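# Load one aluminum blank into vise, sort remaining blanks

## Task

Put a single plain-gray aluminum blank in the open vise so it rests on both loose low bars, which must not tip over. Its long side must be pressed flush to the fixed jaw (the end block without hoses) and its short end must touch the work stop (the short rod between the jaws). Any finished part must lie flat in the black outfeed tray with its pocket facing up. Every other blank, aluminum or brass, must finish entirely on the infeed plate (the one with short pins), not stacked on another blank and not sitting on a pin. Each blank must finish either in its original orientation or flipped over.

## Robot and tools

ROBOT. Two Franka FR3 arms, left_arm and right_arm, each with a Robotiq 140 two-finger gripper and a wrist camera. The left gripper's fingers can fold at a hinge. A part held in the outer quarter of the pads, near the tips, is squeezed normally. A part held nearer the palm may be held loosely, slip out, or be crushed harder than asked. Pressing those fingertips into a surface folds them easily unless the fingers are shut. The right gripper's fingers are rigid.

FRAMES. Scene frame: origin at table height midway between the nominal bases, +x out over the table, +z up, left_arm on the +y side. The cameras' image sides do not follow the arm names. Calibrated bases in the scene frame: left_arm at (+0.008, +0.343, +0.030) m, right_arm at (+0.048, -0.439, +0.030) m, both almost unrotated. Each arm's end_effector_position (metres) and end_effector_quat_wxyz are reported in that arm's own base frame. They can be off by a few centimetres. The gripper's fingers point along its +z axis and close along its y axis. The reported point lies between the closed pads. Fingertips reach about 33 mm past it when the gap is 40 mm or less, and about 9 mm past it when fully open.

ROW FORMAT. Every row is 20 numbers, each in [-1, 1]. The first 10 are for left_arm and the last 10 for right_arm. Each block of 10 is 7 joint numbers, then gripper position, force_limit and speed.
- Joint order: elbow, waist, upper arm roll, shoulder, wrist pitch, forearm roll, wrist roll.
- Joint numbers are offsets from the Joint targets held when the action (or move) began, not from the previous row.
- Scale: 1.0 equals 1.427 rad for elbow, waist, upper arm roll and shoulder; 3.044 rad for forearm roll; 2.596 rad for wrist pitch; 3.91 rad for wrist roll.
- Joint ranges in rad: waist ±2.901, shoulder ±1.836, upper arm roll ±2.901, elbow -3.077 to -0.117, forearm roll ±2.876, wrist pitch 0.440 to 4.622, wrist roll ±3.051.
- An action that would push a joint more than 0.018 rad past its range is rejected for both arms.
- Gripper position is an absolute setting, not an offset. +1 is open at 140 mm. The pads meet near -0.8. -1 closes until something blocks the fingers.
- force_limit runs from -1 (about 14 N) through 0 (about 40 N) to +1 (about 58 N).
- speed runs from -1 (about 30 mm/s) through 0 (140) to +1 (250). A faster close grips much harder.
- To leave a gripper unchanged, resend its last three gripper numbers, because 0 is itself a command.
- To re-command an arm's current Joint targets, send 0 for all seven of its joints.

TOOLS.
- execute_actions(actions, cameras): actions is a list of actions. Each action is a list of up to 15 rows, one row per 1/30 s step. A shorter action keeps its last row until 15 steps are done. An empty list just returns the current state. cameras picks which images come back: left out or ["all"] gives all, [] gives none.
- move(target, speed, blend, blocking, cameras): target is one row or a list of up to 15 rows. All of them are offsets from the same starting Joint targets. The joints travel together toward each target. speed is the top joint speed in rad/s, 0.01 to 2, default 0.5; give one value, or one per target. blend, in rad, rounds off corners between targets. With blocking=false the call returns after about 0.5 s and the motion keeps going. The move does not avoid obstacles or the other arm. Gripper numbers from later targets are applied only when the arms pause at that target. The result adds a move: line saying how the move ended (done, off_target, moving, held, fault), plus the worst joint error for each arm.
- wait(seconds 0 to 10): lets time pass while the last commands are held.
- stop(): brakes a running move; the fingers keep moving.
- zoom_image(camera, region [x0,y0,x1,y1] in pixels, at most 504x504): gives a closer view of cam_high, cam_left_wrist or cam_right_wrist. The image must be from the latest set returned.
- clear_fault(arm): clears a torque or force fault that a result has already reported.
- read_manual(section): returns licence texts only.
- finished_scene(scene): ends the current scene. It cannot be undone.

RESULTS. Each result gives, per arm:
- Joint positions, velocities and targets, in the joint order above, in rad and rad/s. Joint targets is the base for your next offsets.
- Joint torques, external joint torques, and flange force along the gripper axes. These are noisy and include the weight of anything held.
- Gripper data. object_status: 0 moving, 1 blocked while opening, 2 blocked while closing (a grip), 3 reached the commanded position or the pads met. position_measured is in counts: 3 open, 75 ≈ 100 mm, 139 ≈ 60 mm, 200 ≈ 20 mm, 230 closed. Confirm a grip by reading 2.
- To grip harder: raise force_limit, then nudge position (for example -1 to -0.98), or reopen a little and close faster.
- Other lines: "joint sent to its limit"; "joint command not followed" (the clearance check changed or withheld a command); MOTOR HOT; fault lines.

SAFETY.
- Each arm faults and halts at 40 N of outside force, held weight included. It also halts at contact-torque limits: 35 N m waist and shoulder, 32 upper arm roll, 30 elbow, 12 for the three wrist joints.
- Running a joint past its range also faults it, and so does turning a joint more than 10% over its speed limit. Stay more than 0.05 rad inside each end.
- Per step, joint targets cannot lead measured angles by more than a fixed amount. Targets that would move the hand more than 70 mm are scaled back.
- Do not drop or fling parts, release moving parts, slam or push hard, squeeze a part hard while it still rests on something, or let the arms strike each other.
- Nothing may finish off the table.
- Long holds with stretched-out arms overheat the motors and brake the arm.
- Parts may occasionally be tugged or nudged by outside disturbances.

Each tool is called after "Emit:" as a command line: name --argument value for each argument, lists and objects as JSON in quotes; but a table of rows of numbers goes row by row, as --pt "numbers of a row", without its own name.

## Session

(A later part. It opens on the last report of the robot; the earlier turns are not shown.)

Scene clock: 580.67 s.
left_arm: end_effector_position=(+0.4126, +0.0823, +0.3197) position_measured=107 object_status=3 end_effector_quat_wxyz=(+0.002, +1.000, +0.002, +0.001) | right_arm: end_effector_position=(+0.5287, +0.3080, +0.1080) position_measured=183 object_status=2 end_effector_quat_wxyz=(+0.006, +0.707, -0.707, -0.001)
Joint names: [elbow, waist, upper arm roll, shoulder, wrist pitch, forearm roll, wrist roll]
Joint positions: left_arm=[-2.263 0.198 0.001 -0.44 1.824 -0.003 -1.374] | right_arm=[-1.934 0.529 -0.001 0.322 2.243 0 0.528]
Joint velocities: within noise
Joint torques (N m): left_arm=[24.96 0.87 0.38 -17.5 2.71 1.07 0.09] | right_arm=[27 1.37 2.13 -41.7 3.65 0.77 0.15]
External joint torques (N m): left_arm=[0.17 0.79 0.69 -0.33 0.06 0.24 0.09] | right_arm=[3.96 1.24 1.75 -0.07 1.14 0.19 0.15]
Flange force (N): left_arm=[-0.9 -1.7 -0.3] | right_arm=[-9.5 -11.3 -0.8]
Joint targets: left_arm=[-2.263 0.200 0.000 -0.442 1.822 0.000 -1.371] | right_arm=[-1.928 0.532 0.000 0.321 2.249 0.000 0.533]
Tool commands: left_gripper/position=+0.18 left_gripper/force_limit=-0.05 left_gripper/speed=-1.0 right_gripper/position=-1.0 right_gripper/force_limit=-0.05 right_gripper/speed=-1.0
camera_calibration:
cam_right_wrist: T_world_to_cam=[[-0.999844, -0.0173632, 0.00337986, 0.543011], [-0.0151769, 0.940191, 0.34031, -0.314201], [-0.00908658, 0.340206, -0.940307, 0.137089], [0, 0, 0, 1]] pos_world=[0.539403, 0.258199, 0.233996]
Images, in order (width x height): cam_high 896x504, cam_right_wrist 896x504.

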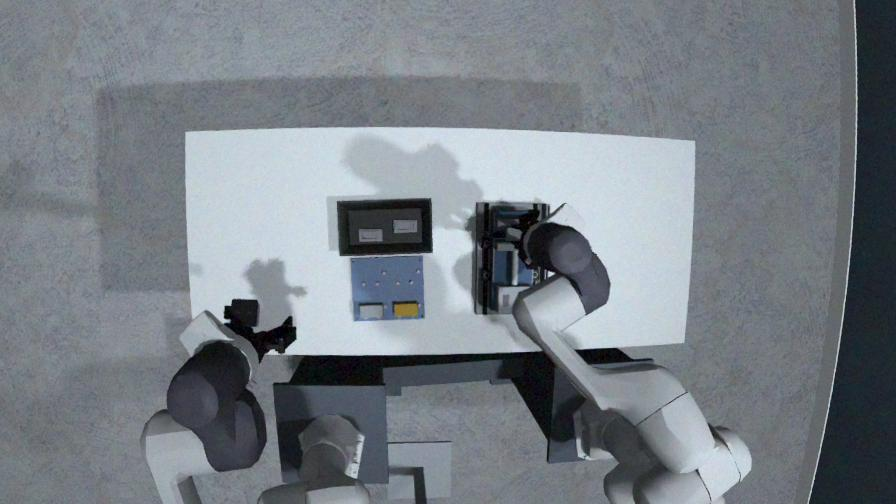

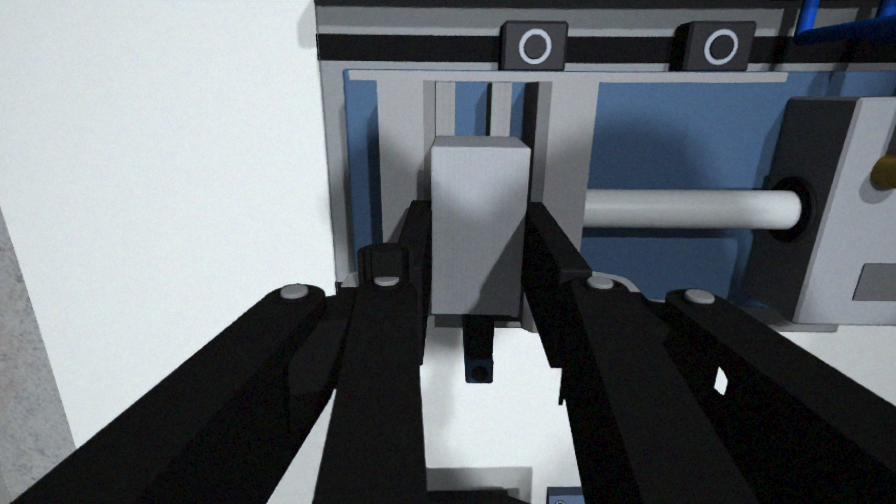

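Emit:
move --target '[0, 0, 0, 0, 0, 0, 0, 0.18, -0.05, -1, 0.001426, 0.000997, 0, 0.000954, -0.000259, 0, 0.000364, -1, -0.05, -1]' --speed 0.03 --cameras '[]'

Emit:
move --target '[0, 0, 0, 0, 0, 0, 0, 0.18, -0.05, -1, -0.000527, 0, 0, 0.000992, 0.000835, 0, 0, -1, -0.05, -1]' --speed 0.03 --cameras '[]'

Emit:
move --target '[0, 0, 0, 0, 0, 0, 0, 0.18, -0.05, -1, -0.000527, 0, 0, 0.000992, 0.000835, 0, 0, -1, -0.05, -1]' --speed 0.03 --cameras '[]'

Scene clock: 593.57 s.
left_arm: end_effector_position=(+0.4126, +0.0823, +0.3197) position_measured=107 object_status=3 end_effector_quat_wxyz=(+0.002, +1.000, +0.002, +0.001) | right_arm: end_effector_position=(+0.5287, +0.3080, +0.1080) position_measured=183 object_status=2 end_effector_quat_wxyz=(+0.007, +0.707, -0.707, -0.001)
Joint names: [elbow, waist, upper arm roll, shoulder, wrist pitch, forearm roll, wrist roll]
Joint positions: left_arm=[-2.263 0.198 0.001 -0.44 1.824 -0.003 -1.374] | right_arm=[-1.932 0.529 -0.002 0.323 2.241 -0.001 0.529]
Joint velocities: within noise
Joint torques (N m): left_arm=[24.94 0.9 0.4 -17.46 2.7 1.06 0.12] | right_arm=[27.21 1.92 2.43 -41.48 3.83 0.86 0.21]
External joint torques (N m): left_arm=[0.09 0.81 0.71 -0.23 0.05 0.24 0.13] | right_arm=[4.23 1.86 2.13 0.05 1.33 0.28 0.21]
Flange force (N): left_arm=[-0.8 -1.8 -0.1] | right_arm=[-11.0 -11.8 -0.4]
Joint targets: left_arm=[-2.263 0.200 0.000 -0.442 1.822 0.000 -1.371] | right_arm=[-1.926 0.534 0.000 0.323 2.248 0.000 0.534]
move: done
No camera images: "cameras" was empty.

Scene clock: 594.27 s.
left_arm: end_effector_position=(+0.4126, +0.0823, +0.3197) position_measured=107 object_status=3 end_effector_quat_wxyz=(+0.002, +1.000, +0.002, +0.001) | right_arm: end_effector_position=(+0.5287, +0.3080, +0.1080) position_measured=183 object_status=2 end_effector_quat_wxyz=(+0.007, +0.707, -0.707, -0.001)
Joint names: [elbow, waist, upper arm roll, shoulder, wrist pitch, forearm roll, wrist roll]
Joint positions: left_arm=[-2.263 0.198 0.001 -0.44 1.824 -0.003 -1.374] | right_arm=[-1.932 0.53 -0.002 0.323 2.241 -0.001 0.529]
Joint velocities: within noise
Joint torques (N m): left_arm=[24.95 0.92 0.4 -17.51 2.7 1.06 0.13] | right_arm=[26.78 1.81 2.45 -40.55 4.07 0.89 0.27]
External joint torques (N m): left_arm=[0.11 0.94 0.84 -0.29 0.05 0.24 0.13] | right_arm=[3.75 2.02 2.38 1.05 1.56 0.32 0.27]
Flange force (N): left_arm=[-1.0 -2.1 -0.2] | right_arm=[-11.6 -12.0 1.8]
Joint targets: left_arm=[-2.263 0.200 0.000 -0.442 1.822 0.000 -1.371] | right_arm=[-1.927 0.534 0.000 0.324 2.251 0.000 0.534]
move: done
No camera images: "cameras" was empty.

Scene clock: 594.97 s.
left_arm: end_effector_position=(+0.4126, +0.0823, +0.3197) position_measured=107 object_status=3 end_effector_quat_wxyz=(+0.002, +1.000, +0.002, +0.001) | right_arm: end_effector_position=(+0.5287, +0.3080, +0.1072) position_measured=183 object_status=2 end_effector_quat_wxyz=(+0.007, +0.707, -0.707, -0.001)
Joint names: [elbow, waist, upper arm roll, shoulder, wrist pitch, forearm roll, wrist roll]
Joint positions: left_arm=[-2.263 0.198 0.001 -0.44 1.824 -0.003 -1.374] | right_arm=[-1.932 0.53 -0.002 0.325 2.242 -0.001 0.529]
Joint velocities: within noise
Joint torques (N m): left_arm=[24.96 0.92 0.43 -17.49 2.69 1.05 0.07] | right_arm=[26 1.86 2.42 -40.68 3.61 0.87 0.2]
External joint torques (N m): left_arm=[0.11 0.93 0.88 -0.27 0.04 0.24 0.07] | right_arm=[3 1.79 2.11 0.91 1.1 0.29 0.2]
Flange force (N): left_arm=[-0.9 -2.0 -0.2] | right_arm=[-9.7 -9.8 1.2]
Joint targets: left_arm=[-2.263 0.200 0.000 -0.442 1.822 0.000 -1.371] | right_arm=[-1.928 0.534 0.000 0.325 2.253 0.000 0.534]
move: off_target (right_arm); right_arm: the wrist pitch is farthest, 0.011 rad from its target
No camera images: "cameras" was empty.

Emit:
move --target '[0, 0, 0, 0, 0, 0, 0, 0.18, -0.05, -1, -0.000527, 0, 0, 0.000992, 0.000835, 0, 0, -1, -0.05, -1]' --speed 0.03 --cameras '[]'

Emit:
move --target '[0, 0, 0, 0, 0, 0, 0, 0.18, -0.05, -1, -0.000527, 0, 0, 0.000992, 0.000835, 0, 0, -1, -0.05, -1]' --speed 0.03 --cameras '[]'

Emit:
move --target '[0, 0, 0, 0, 0, 0, 0, 0.18, -0.05, -1, -0.000527, 0, 0, 0.000992, 0.000835, 0, 0, -1, -0.05, -1]' --speed 0.03 --cameras '[]'

Scene clock: 598.30 s.
left_arm: end_effector_position=(+0.4126, +0.0823, +0.3197) position_measured=107 object_status=3 end_effector_quat_wxyz=(+0.002, +1.000, +0.002, +0.001) | right_arm: end_effector_position=(+0.5287, +0.3080, +0.1065) position_measured=183 object_status=2 end_effector_quat_wxyz=(+0.007, +0.707, -0.707, -0.001)
Joint names: [elbow, waist, upper arm roll, shoulder, wrist pitch, forearm roll, wrist roll]
Joint positions: left_arm=[-2.263 0.198 0.001 -0.44 1.824 -0.003 -1.374] | right_arm=[-1.932 0.53 -0.002 0.326 2.243 -0.001 0.53]
Joint velocities: within noise
Joint torques (N m): left_arm=[24.98 0.89 0.42 -17.49 2.7 1.07 0.12] | right_arm=[25.73 1.76 2.44 -40.7 3.77 0.9 0.22]
External joint torques (N m): left_arm=[0.12 0.91 0.86 -0.27 0.04 0.26 0.12] | right_arm=[2.73 1.76 2.18 0.91 1.27 0.32 0.22]
Flange force (N): left_arm=[-0.9 -2.1 -0.2] | right_arm=[-9.1 -8.7 1.8]
Joint targets: left_arm=[-2.263 0.200 0.000 -0.442 1.822 0.000 -1.371] | right_arm=[-1.928 0.534 0.000 0.327 2.255 0.000 0.534]
move: off_target (right_arm); right_arm: the wrist pitch is farthest, 0.013 rad from its target
No camera images: "cameras" was empty.

Scene clock: 599.00 s.
left_arm: end_effector_position=(+0.4126, +0.0823, +0.3197) position_measured=107 object_status=3 end_effector_quat_wxyz=(+0.002, +1.000, +0.002, +0.001) | right_arm: end_effector_position=(+0.5287, +0.3080, +0.1058) position_measured=183 object_status=2 end_effector_quat_wxyz=(+0.007, +0.707, -0.707, -0.001)
Joint names: [elbow, waist, upper arm roll, shoulder, wrist pitch, forearm roll, wrist roll]
Joint positions: left_arm=[-2.263 0.198 0.001 -0.44 1.824 -0.003 -1.374] | right_arm=[-1.932 0.53 -0.002 0.327 2.244 -0.001 0.53]
Joint velocities: within noise
Joint torques (N m): left_arm=[25 0.85 0.47 -17.48 2.7 1.07 0.1] | right_arm=[25.87 1.73 2.47 -40.64 3.93 0.91 0.18]
External joint torques (N m): left_arm=[0.21 0.82 0.84 -0.34 0.06 0.25 0.1] | right_arm=[2.91 1.8 2.28 0.95 1.43 0.33 0.18]
Flange force (N): left_arm=[-0.9 -2.0 -0.4] | right_arm=[-9.4 -9.2 2.1]
Joint targets: left_arm=[-2.263 0.200 0.000 -0.442 1.822 0.000 -1.371] | right_arm=[-1.929 0.534 0.000 0.328 2.257 0.000 0.534]
move: off_target (right_arm); right_arm: the wrist pitch is farthest, 0.014 rad from its target
No camera images: "cameras" was empty.

Scene clock: 599.70 s.
left_arm: end_effector_position=(+0.4126, +0.0823, +0.3197) position_measured=107 object_status=3 end_effector_quat_wxyz=(+0.002, +1.000, +0.002, +0.001) | right_arm: end_effector_position=(+0.5287, +0.3080, +0.1051) position_measured=183 object_status=2 end_effector_quat_wxyz=(+0.008, +0.707, -0.707, -0.001)
Joint names: [elbow, waist, upper arm roll, shoulder, wrist pitch, forearm roll, wrist roll]
Joint positions: left_arm=[-2.263 0.198 0.001 -0.44 1.824 -0.003 -1.374] | right_arm=[-1.932 0.53 -0.002 0.329 2.245 -0.001 0.53]
Joint velocities: within noise
Joint torques (N m): left_arm=[24.98 0.89 0.4 -17.46 2.71 1.06 0.09] | right_arm=[25.93 1.69 2.55 -40.59 4.08 0.9 0.13]
External joint torques (N m): left_arm=[0.1 0.89 0.81 -0.21 0.06 0.24 0.09] | right_arm=[3.13 1.65 2.26 0.87 1.61 0.32 0.13]
Flange force (N): left_arm=[-0.8 -2.0 -0.1] | right_arm=[-9.4 -9.7 2.2]
Joint targets: left_arm=[-2.263 0.200 0.000 -0.442 1.822 0.000 -1.371] | right_arm=[-1.930 0.534 0.000 0.330 2.259 0.000 0.534]
move: off_target (right_arm); right_arm: the wrist pitch is farthest, 0.015 rad from its target
No camera images: "cameras" was empty.

Emit:
move --target '[0, 0, 0, 0, 0, 0, 0, 0.18, -0.05, -1, -0.000527, 0, 0, 0.000992, 0.000835, 0, 0, -1, -0.05, -1]' --speed 0.03 --cameras '[]'

Emit:
move --target '[0, 0, 0, 0, 0, 0, 0, 0.18, -0.05, -1, -0.000527, 0, 0, 0.000992, 0.000835, 0, 0, -1, -0.05, -1]' --speed 0.03 --cameras '[]'

Scene clock: 613.93 s.
left_arm: end_effector_position=(+0.4126, +0.0823, +0.3197) position_measured=107 object_status=3 end_effector_quat_wxyz=(+0.002, +1.000, +0.002, +0.001) | right_arm: end_effector_position=(+0.5287, +0.3080, +0.1050) position_measured=183 object_status=2 end_effector_quat_wxyz=(+0.008, +0.707, -0.707, -0.001)
Joint names: [elbow, waist, upper arm roll, shoulder, wrist pitch, forearm roll, wrist roll]
Joint positions: left_arm=[-2.263 0.198 0.001 -0.44 1.824 -0.003 -1.374] | right_arm=[-1.932 0.53 -0.002 0.329 2.245 -0.001 0.53]
Joint velocities: within noise
Joint torques (N m): left_arm=[24.97 0.85 0.43 -17.46 2.7 1.06 0.1] | right_arm=[25.52 1.71 2.53 -39.77 4.39 0.9 0.2]
External joint torques (N m): left_arm=[0.19 0.9 0.91 -0.37 0.06 0.25 0.1] | right_arm=[2.64 1.61 2.18 1.81 1.9 0.33 0.2]
Flange force (N): left_arm=[-1.0 -2.1 -0.4] | right_arm=[-9.5 -9.8 4.5]
Joint targets: left_arm=[-2.263 0.200 0.000 -0.442 1.822 0.000 -1.371] | right_arm=[-1.931 0.534 0.000 0.331 2.261 0.000 0.534]
move: off_target (right_arm); right_arm: the wrist pitch is farthest, 0.016 rad from its target
No camera images: "cameras" was empty.

Scene clock: 614.63 s.
left_arm: end_effector_position=(+0.4126, +0.0823, +0.3197) position_measured=107 object_status=3 end_effector_quat_wxyz=(+0.002, +1.000, +0.002, +0.001) | right_arm: end_effector_position=(+0.5287, +0.3080, +0.1049) position_measured=183 object_status=2 end_effector_quat_wxyz=(+0.008, +0.707, -0.707, -0.001)
Joint names: [elbow, waist, upper arm roll, shoulder, wrist pitch, forearm roll, wrist roll]
Joint positions: left_arm=[-2.263 0.198 0.001 -0.44 1.824 -0.003 -1.374] | right_arm=[-1.932 0.53 -0.002 0.329 2.245 -0.001 0.53]
Joint velocities: within noise
Joint torques (N m): left_arm=[24.96 0.82 0.43 -17.46 2.7 1.06 0.09] | right_arm=[24.95 1.7 2.51 -38.42 4.64 0.92 0.21]
External joint torques (N m): left_arm=[0.23 0.77 0.8 -0.47 0.07 0.24 0.09] | right_arm=[2.07 1.67 2.22 3.14 2.16 0.34 0.2]
Flange force (N): left_arm=[-1.2 -1.8 -0.5] | right_arm=[-10.1 -10.6 7.3]
Joint targets: left_arm=[-2.263 0.200 0.000 -0.442 1.822 0.000 -1.371] | right_arm=[-1.931 0.534 0.000 0.333 2.264 0.000 0.534]
move: off_target (right_arm); right_arm: the wrist pitch is farthest, 0.018 rad from its target
No camera images: "cameras" was empty.

Emit:
move --target '[0, 0, 0, 0, 0, 0, 0, 0.18, -0.05, -1, 0.000527, 0, 0, -0.000992, -0.000835, 0, 0, -1, -0.05, -1]' --speed 0.03 --cameras '["cam_right_wrist"]'

Scene clock: 621.13 s.
left_arm: end_effector_position=(+0.4126, +0.0823, +0.3197) position_measured=107 object_status=3 end_effector_quat_wxyz=(+0.002, +1.000, +0.002, +0.001) | right_arm: end_effector_position=(+0.5287, +0.3080, +0.1049) position_measured=183 object_status=2 end_effector_quat_wxyz=(+0.008, +0.707, -0.707, -0.001)
Joint names: [elbow, waist, upper arm roll, shoulder, wrist pitch, forearm roll, wrist roll]
Joint positions: left_arm=[-2.263 0.198 0.001 -0.44 1.824 -0.003 -1.374] | right_arm=[-1.932 0.53 -0.002 0.329 2.245 -0.001 0.53]
Joint velocities: within noise
Joint torques (N m): left_arm=[25 0.88 0.37 -17.45 2.71 1.05 0.11] | right_arm=[25.49 1.66 2.55 -39.14 4.52 0.92 0.18]
External joint torques (N m): left_arm=[0.26 0.87 0.77 -0.42 0.08 0.24 0.11] | right_arm=[2.62 1.53 2.18 2.46 2.04 0.34 0.18]
Flange force (N): left_arm=[-1.0 -1.9 -0.5] | right_arm=[-10.2 -11.2 5.7]
Joint targets: left_arm=[-2.263 0.200 0.000 -0.442 1.822 0.000 -1.371] | right_arm=[-1.931 0.534 0.000 0.331 2.261 0.000 0.534]
move: off_target (right_arm); right_arm: the wrist pitch is farthest, 0.017 rad from its target
camera_calibration:
cam_right_wrist: T_world_to_cam=[[-0.999853, -0.0162376, 0.00543366, 0.542525], [-0.0134406, 0.940882, 0.338467, -0.314144], [-0.0106083, 0.338345, -0.940962, 0.135672], [0, 0, 0, 1]] pos_world=[0.539662, 0.258478, 0.231042]
Images, in order (width x height): cam_right_wrist 896x504.

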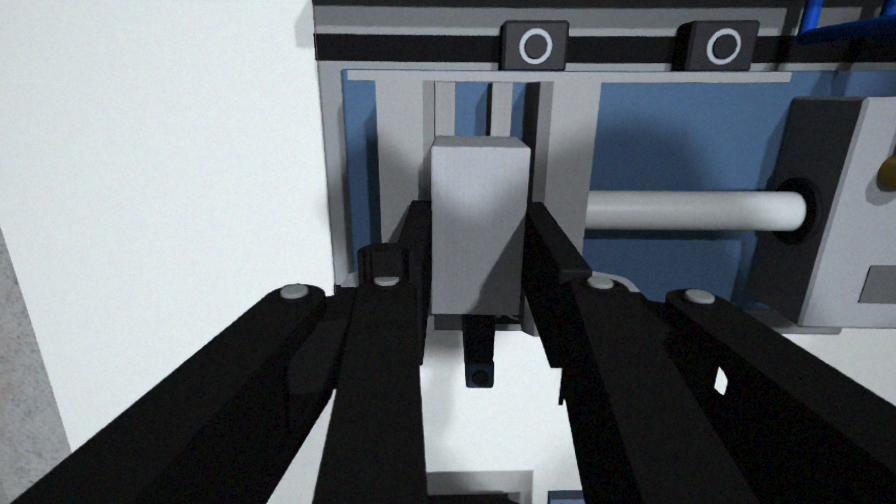

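Emit:
move --target '[0, 0, 0, 0, 0, 0, 0, 0.18, -0.05, -1, 0, 0, 0, 0, 0, 0, 0, -0.2, -0.05, -1]' --speed 0.1 --cameras '["cam_right_wrist"]'

Scene clock: 624.70 s.
left_arm: end_effector_position=(+0.4126, +0.0823, +0.3197) position_measured=107 object_status=3 end_effector_quat_wxyz=(+0.002, +1.000, +0.002, +0.001) | right_arm: end_effector_position=(+0.5311, +0.3111, +0.1053) position_measured=154 object_status=0 end_effector_quat_wxyz=(+0.002, +0.707, -0.707, +0.000)
Joint names: [elbow, waist, upper arm roll, shoulder, wrist pitch, forearm roll, wrist roll]
Joint positions: left_arm=[-2.263 0.198 0.001 -0.44 1.824 -0.003 -1.374] | right_arm=[-1.932 0.532 -0.002 0.33 2.257 -0.001 0.531]
Joint velocities: within noise
Joint torques (N m): left_arm=[24.96 0.85 0.39 -17.5 2.71 1.06 0.12] | right_arm=[24.29 0.13 1.07 -40.47 2.77 0.58 0.13]
External joint torques (N m): left_arm=[0.26 0.85 0.81 -0.51 0.08 0.24 0.12] | right_arm=[1.44 0.13 0.82 1.11 0.26 0.01 0.13]
Flange force (N): left_arm=[-1.3 -1.9 -0.5] | right_arm=[-5.0 -7.0 1.1]
Joint targets: left_arm=[-2.263 0.200 0.000 -0.442 1.822 0.000 -1.371] | right_arm=[-1.931 0.534 0.000 0.331 2.261 0.000 0.534]
move: done
camera_calibration:
cam_right_wrist: T_world_to_cam=[[-0.999839, -0.0174765, -0.00407614, 0.546326], [-0.0178132, 0.938989, 0.343486, -0.314692], [-0.00217547, 0.343503, -0.939149, 0.128754], [0, 0, 0, 1]] pos_world=[0.540913, 0.260813, 0.231238]
Images, in order (width x height): cam_right_wrist 896x504.

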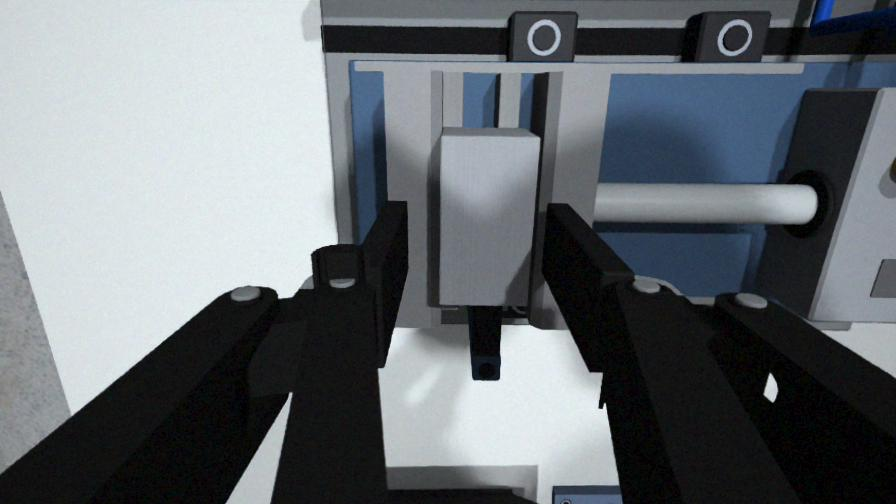

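Emit:
move --pt "0 0 0 0 0 0 0 0.18 -0.05 -1 0.01206 0 0 -0.02466 -0.0198 0 0 -0.2 -0.05 -1" --pt "0 0 0 0 0 0 0 0.18 -0.05 -1 0.04199 0 0 -0.05706 -0.05406 0 0 -0.2 -0.05 -1" --pt "0 0 0 0 0 0 0 0.18 -0.05 -1 0.1321 0.03357 0 -0.05893 -0.10458 0 0.00494 -0.2 -0.05 -1" --speed '[0.08, 0.2, 0.3]' --blend '[0.005, 0.02, 0]' --cameras '["cam_high", "cam_right_wrist"]'

Scene clock: 643.50 s.
left_arm: end_effector_position=(+0.4126, +0.0823, +0.3197) position_measured=107 object_status=3 end_effector_quat_wxyz=(+0.002, +1.000, +0.002, +0.001) | right_arm: end_effector_position=(+0.5281, +0.3455, +0.2207) position_measured=154 object_status=3 end_effector_quat_wxyz=(-0.003, +0.718, -0.696, +0.001)
Joint names: [elbow, waist, upper arm roll, shoulder, wrist pitch, forearm roll, wrist roll]
Joint positions: left_arm=[-2.263 0.198 0.001 -0.44 1.824 -0.003 -1.374] | right_arm=[-1.744 0.58 -0.001 0.246 1.995 -0.001 0.549]
Joint velocities: left_arm=[within noise] | right_arm=[0 -0.001 -0.001 0 -0.005 0 0.004]
Joint torques (N m): left_arm=[24.95 0.88 0.49 -17.48 2.71 1.07 0.05] | right_arm=[26.43 -0.21 0.97 -39.6 2.23 0.71 0.15]
External joint torques (N m): left_arm=[0.05 0.91 0.94 -0.22 0.05 0.25 0.05] | right_arm=[1.67 -0.12 0.85 1.36 -0.33 0.03 0.15]
Flange force (N): left_arm=[-1.0 -2.1 0.0] | right_arm=[-6.8 -10.0 -2.6]
Joint targets: left_arm=[-2.263 0.200 0.000 -0.442 1.822 0.000 -1.371] | right_arm=[-1.742 0.581 0.000 0.247 1.990 0.000 0.553]
move: done; blend cut to 0 rad at target 1
camera_calibration:
cam_right_wrist: T_world_to_cam=[[-0.998754, -0.0482189, -0.0128554, 0.556356], [-0.0496742, 0.935975, 0.348545, -0.369961], [-0.00477414, 0.348749, -0.937204, 0.224377], [0, 0, 0, 1]] pos_world=[0.538356, 0.29485, 0.346387]
Images, in order (width x height): cam_high 896x504, cam_right_wrist 896x504.

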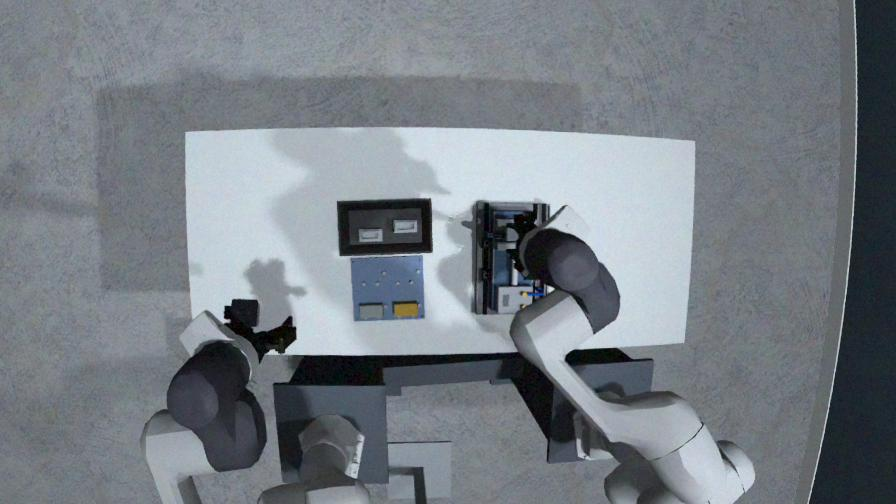

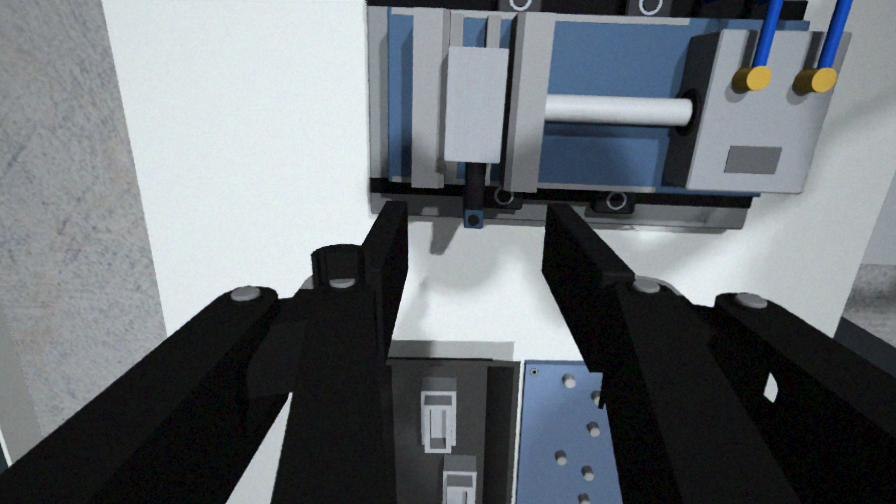

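Emit:
zoom_image --camera "cam_right_wrist" --region '[390, 0, 570, 240]'

Emit:
zoom_image --camera "cam_right_wrist" --region '[430, 130, 530, 230]'

Emit:
zoom_image --camera "cam_right_wrist" --region '[430, 0, 530, 100]'

Scaled by 2.100 from the camera's 896x504 image, which has a finer 1280x720 frame.

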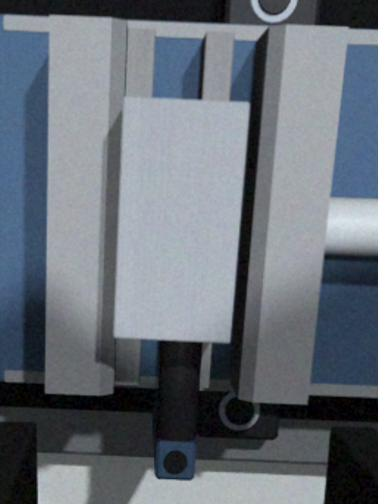

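Scaled by 5.040 from the camera's 896x504 image, which has a finer 1280x720 frame.

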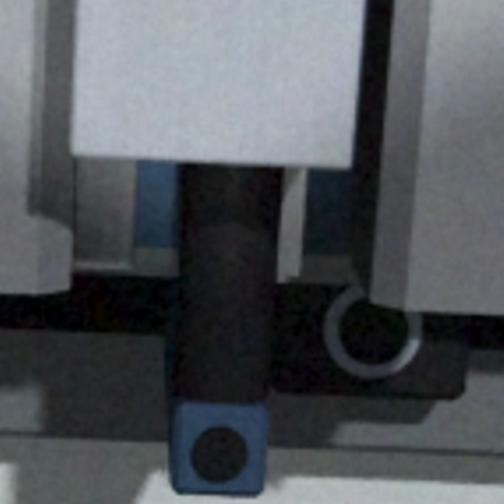

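Scaled by 5.040 from the camera's 896x504 image, which has a finer 1280x720 frame.

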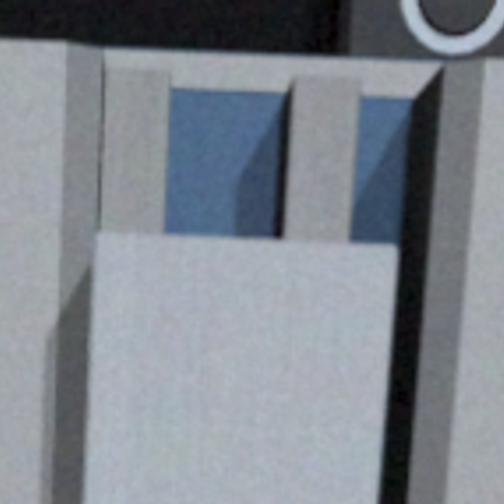

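Emit:
move --target '[0, 0, 0, 0, 0, 0, 0, 0.18, -0.05, -1, 0.0904, 0.05326, 0, 0.0876, -0.00193, 0, 0.01918, -0.2, -0.05, -1]' --speed 0.25 --cameras '["cam_right_wrist"]'

Emit:
zoom_image --camera "cam_right_wrist" --region '[400, 0, 560, 160]'

Scene clock: 681.37 s.
left_arm: end_effector_position=(+0.4125, +0.0823, +0.3197) position_measured=107 object_status=3 end_effector_quat_wxyz=(+0.002, +1.000, +0.002, +0.001) | right_arm: end_effector_position=(+0.5269, +0.4061, +0.1999) position_measured=154 object_status=3 end_effector_quat_wxyz=(-0.002, +0.719, -0.695, +0.001)
Joint names: [elbow, waist, upper arm roll, shoulder, wrist pitch, forearm roll, wrist roll]
Joint positions: left_arm=[-2.263 0.198 0.001 -0.44 1.824 -0.003 -1.374] | right_arm=[-1.615 0.657 0 0.371 1.99 -0.001 0.623]
Joint velocities: left_arm=[within noise] | right_arm=[0.001 0.001 0.001 -0.001 -0.001 0.001 0.006]
Joint torques (N m): left_arm=[25 0.9 0.47 -17.45 2.71 1.06 0.08] | right_arm=[26.3 -0.24 1.15 -43.71 2.26 0.72 0.12]
External joint torques (N m): left_arm=[0.19 0.8 0.77 -0.26 0.07 0.24 0.08] | right_arm=[1.55 -0.23 0.84 1.07 -0.29 0.04 0.12]
Flange force (N): left_arm=[-0.7 -1.8 -0.3] | right_arm=[-7.0 -9.2 -2.3]
Joint targets: left_arm=[-2.263 0.200 0.000 -0.442 1.822 0.000 -1.371] | right_arm=[-1.613 0.657 0.000 0.372 1.985 0.000 0.628]
move: done
camera_calibration:
cam_right_wrist: T_world_to_cam=[[-0.998632, -0.0511767, -0.0106874, 0.558577], [-0.0516962, 0.936131, 0.34783, -0.418308], [-0.00779594, 0.347907, -0.937497, 0.185771], [0, 0, 0, 1]] pos_world=[0.537636, 0.355546, 0.32563]
Images, in order (width x height): cam_right_wrist 896x504.

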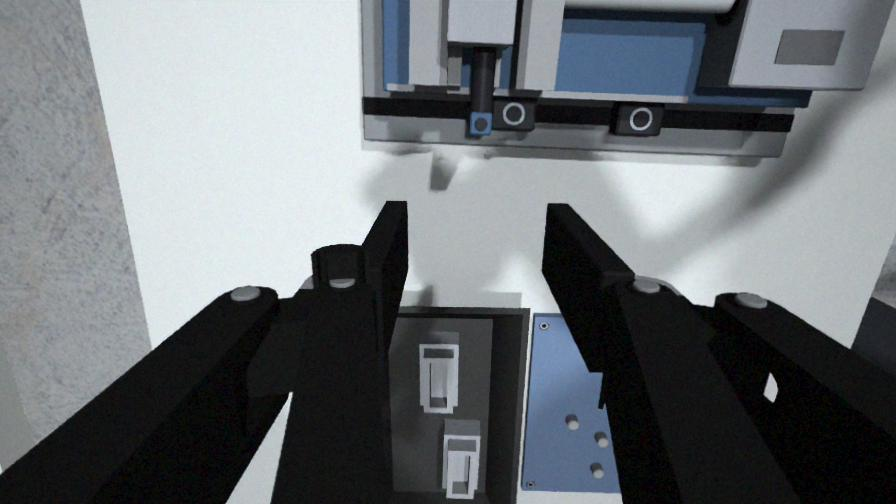

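Scaled by 3.150 from the camera's 896x504 image, which has a finer 1280x720 frame.

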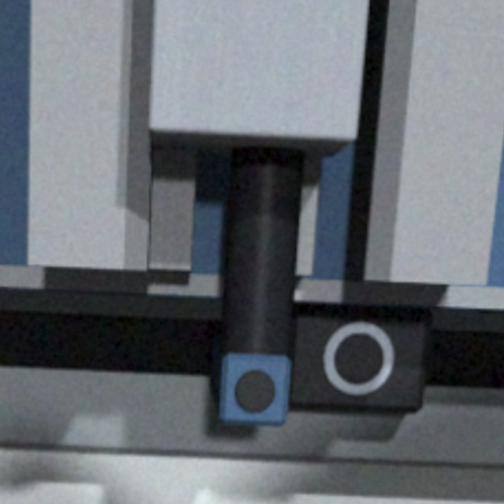

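Emit:
zoom_image --camera "cam_right_wrist" --region '[440, 25, 520, 70]'

Scaled by 6.300 from the camera's 896x504 image, which has a finer 1280x720 frame.

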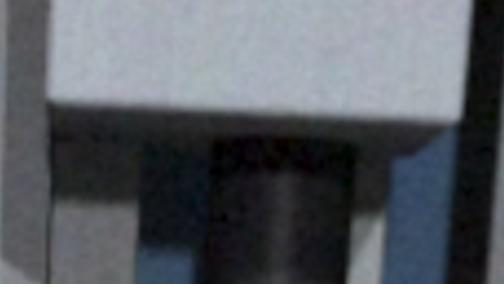

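Emit:
execute_actions --actions '[]' --cameras '["cam_high"]'

Emit:
zoom_image --camera "cam_high" --region '[330, 190, 440, 330]'

Scene clock: 693.43 s.
left_arm: end_effector_position=(+0.4125, +0.0823, +0.3197) position_measured=107 object_status=3 end_effector_quat_wxyz=(+0.002, +1.000, +0.002, +0.001) | right_arm: end_effector_position=(+0.5269, +0.4061, +0.2000) position_measured=154 object_status=3 end_effector_quat_wxyz=(-0.002, +0.718, -0.696, +0.001)
Joint names: [elbow, waist, upper arm roll, shoulder, wrist pitch, forearm roll, wrist roll]
Joint positions: left_arm=[-2.263 0.198 0.001 -0.44 1.824 -0.003 -1.374] | right_arm=[-1.615 0.657 0 0.371 1.989 -0.001 0.625]
Joint velocities: left_arm=[within noise] | right_arm=[0 0 0.001 0 0 0.001 -0.004]
Joint torques (N m): left_arm=[24.97 0.89 0.46 -17.49 2.7 1.05 0.12] | right_arm=[26.24 -0.34 1.02 -43.73 2.26 0.7 0.14]
External joint torques (N m): left_arm=[0.17 0.89 0.88 -0.39 0.05 0.24 0.12] | right_arm=[1.65 -0.24 0.79 0.77 -0.26 0.01 0.14]
Flange force (N): left_arm=[-1.1 -2.0 -0.3] | right_arm=[-6.8 -8.8 -2.6]
Joint targets: left_arm=[-2.263 0.200 0.000 -0.442 1.822 0.000 -1.371] | right_arm=[-1.613 0.657 0.000 0.372 1.985 0.000 0.628]
Tool commands: left_gripper/position=+0.18 left_gripper/force_limit=-0.05 left_gripper/speed=-1.0 right_gripper/position=-0.2 right_gripper/force_limit=-0.05 right_gripper/speed=-1.0
Images, in order (width x height): cam_high 896x504.

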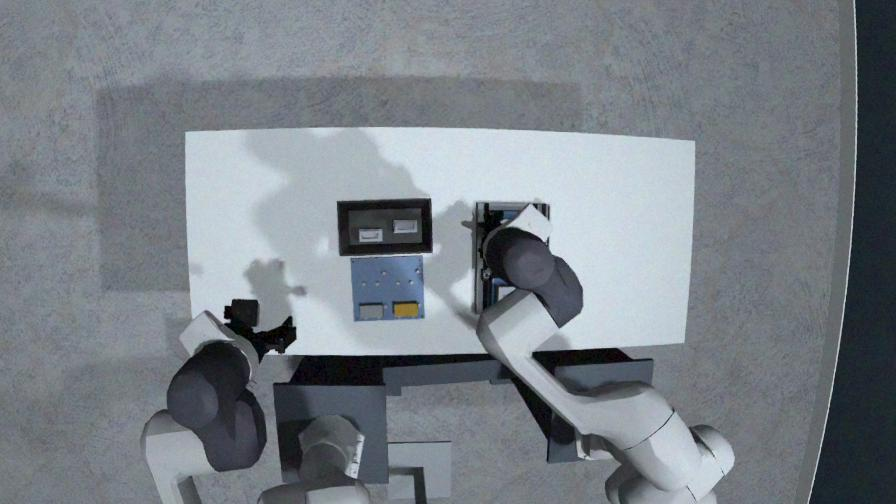

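Scaled by 3.600 from the camera's 896x504 image, which has a finer 1280x720 frame.

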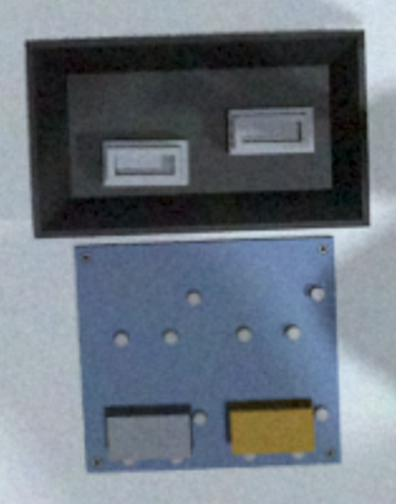

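Emit:
move --target '[0, 0, 0, 0, 0, 0, 0, 0.18, -0.05, -1, 0.15207, 0, 0, -0.01861, -0.09372, 0, 0, -0.2, -0.05, -1]' --speed 0.4 --cameras '["cam_high", "cam_right_wrist"]'

Scene clock: 710.57 s.
left_arm: end_effector_position=(+0.4125, +0.0823, +0.3197) position_measured=107 object_status=3 end_effector_quat_wxyz=(+0.002, +1.000, +0.002, +0.001) | right_arm: end_effector_position=(+0.5278, +0.4067, +0.3005) position_measured=154 object_status=3 end_effector_quat_wxyz=(-0.002, +0.718, -0.696, +0.001)
Joint names: [elbow, waist, upper arm roll, shoulder, wrist pitch, forearm roll, wrist roll]
Joint positions: left_arm=[-2.263 0.198 0.001 -0.44 1.824 -0.003 -1.374] | right_arm=[-1.398 0.657 0 0.344 1.747 -0.001 0.625]
Joint velocities: left_arm=[within noise] | right_arm=[0 0.001 0 0 -0.005 0 0]
Joint torques (N m): left_arm=[24.98 0.87 0.44 -17.44 2.72 1.07 0.11] | right_arm=[26.39 -0.34 1.1 -42.77 2.21 0.76 0.16]
External joint torques (N m): left_arm=[0.24 0.95 0.95 -0.39 0.09 0.26 0.1] | right_arm=[1.6 -0.24 0.89 1.17 -0.33 0.03 0.16]
Flange force (N): left_arm=[-1.0 -2.2 -0.4] | right_arm=[-8.6 -11.2 -5.4]
Joint targets: left_arm=[-2.263 0.200 0.000 -0.442 1.822 0.000 -1.371] | right_arm=[-1.396 0.657 0.000 0.346 1.742 0.000 0.628]
move: done
camera_calibration:
cam_right_wrist: T_world_to_cam=[[-0.998728, -0.0489553, -0.0121038, 0.560144], [-0.0501014, 0.935897, 0.348691, -0.454862], [-0.00574237, 0.348854, -0.937159, 0.278306], [0, 0, 0, 1]] pos_world=[0.538241, 0.356038, 0.426203]
Images, in order (width x height): cam_high 896x504, cam_right_wrist 896x504.

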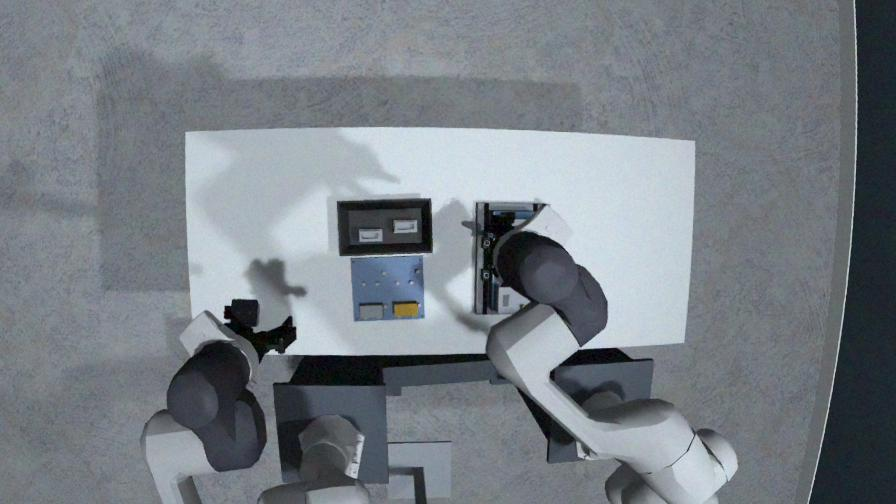

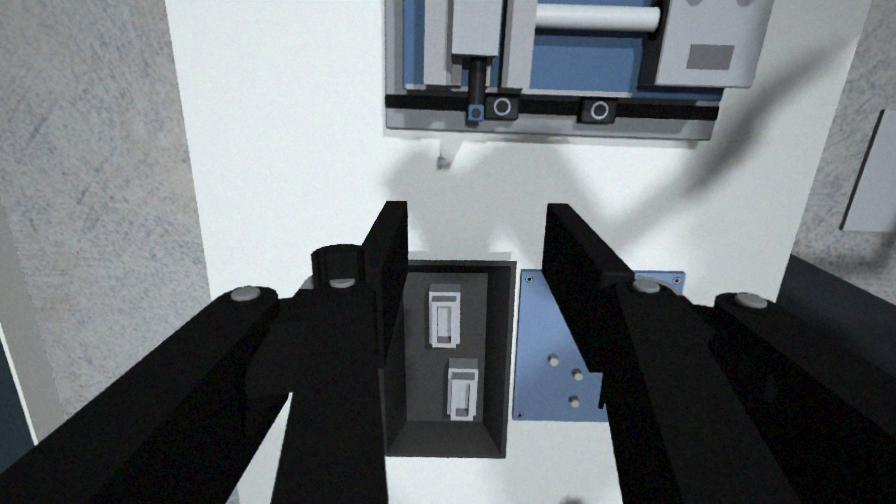

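Emit:
finished_scene --scene 2

The scene is finished: the task was done.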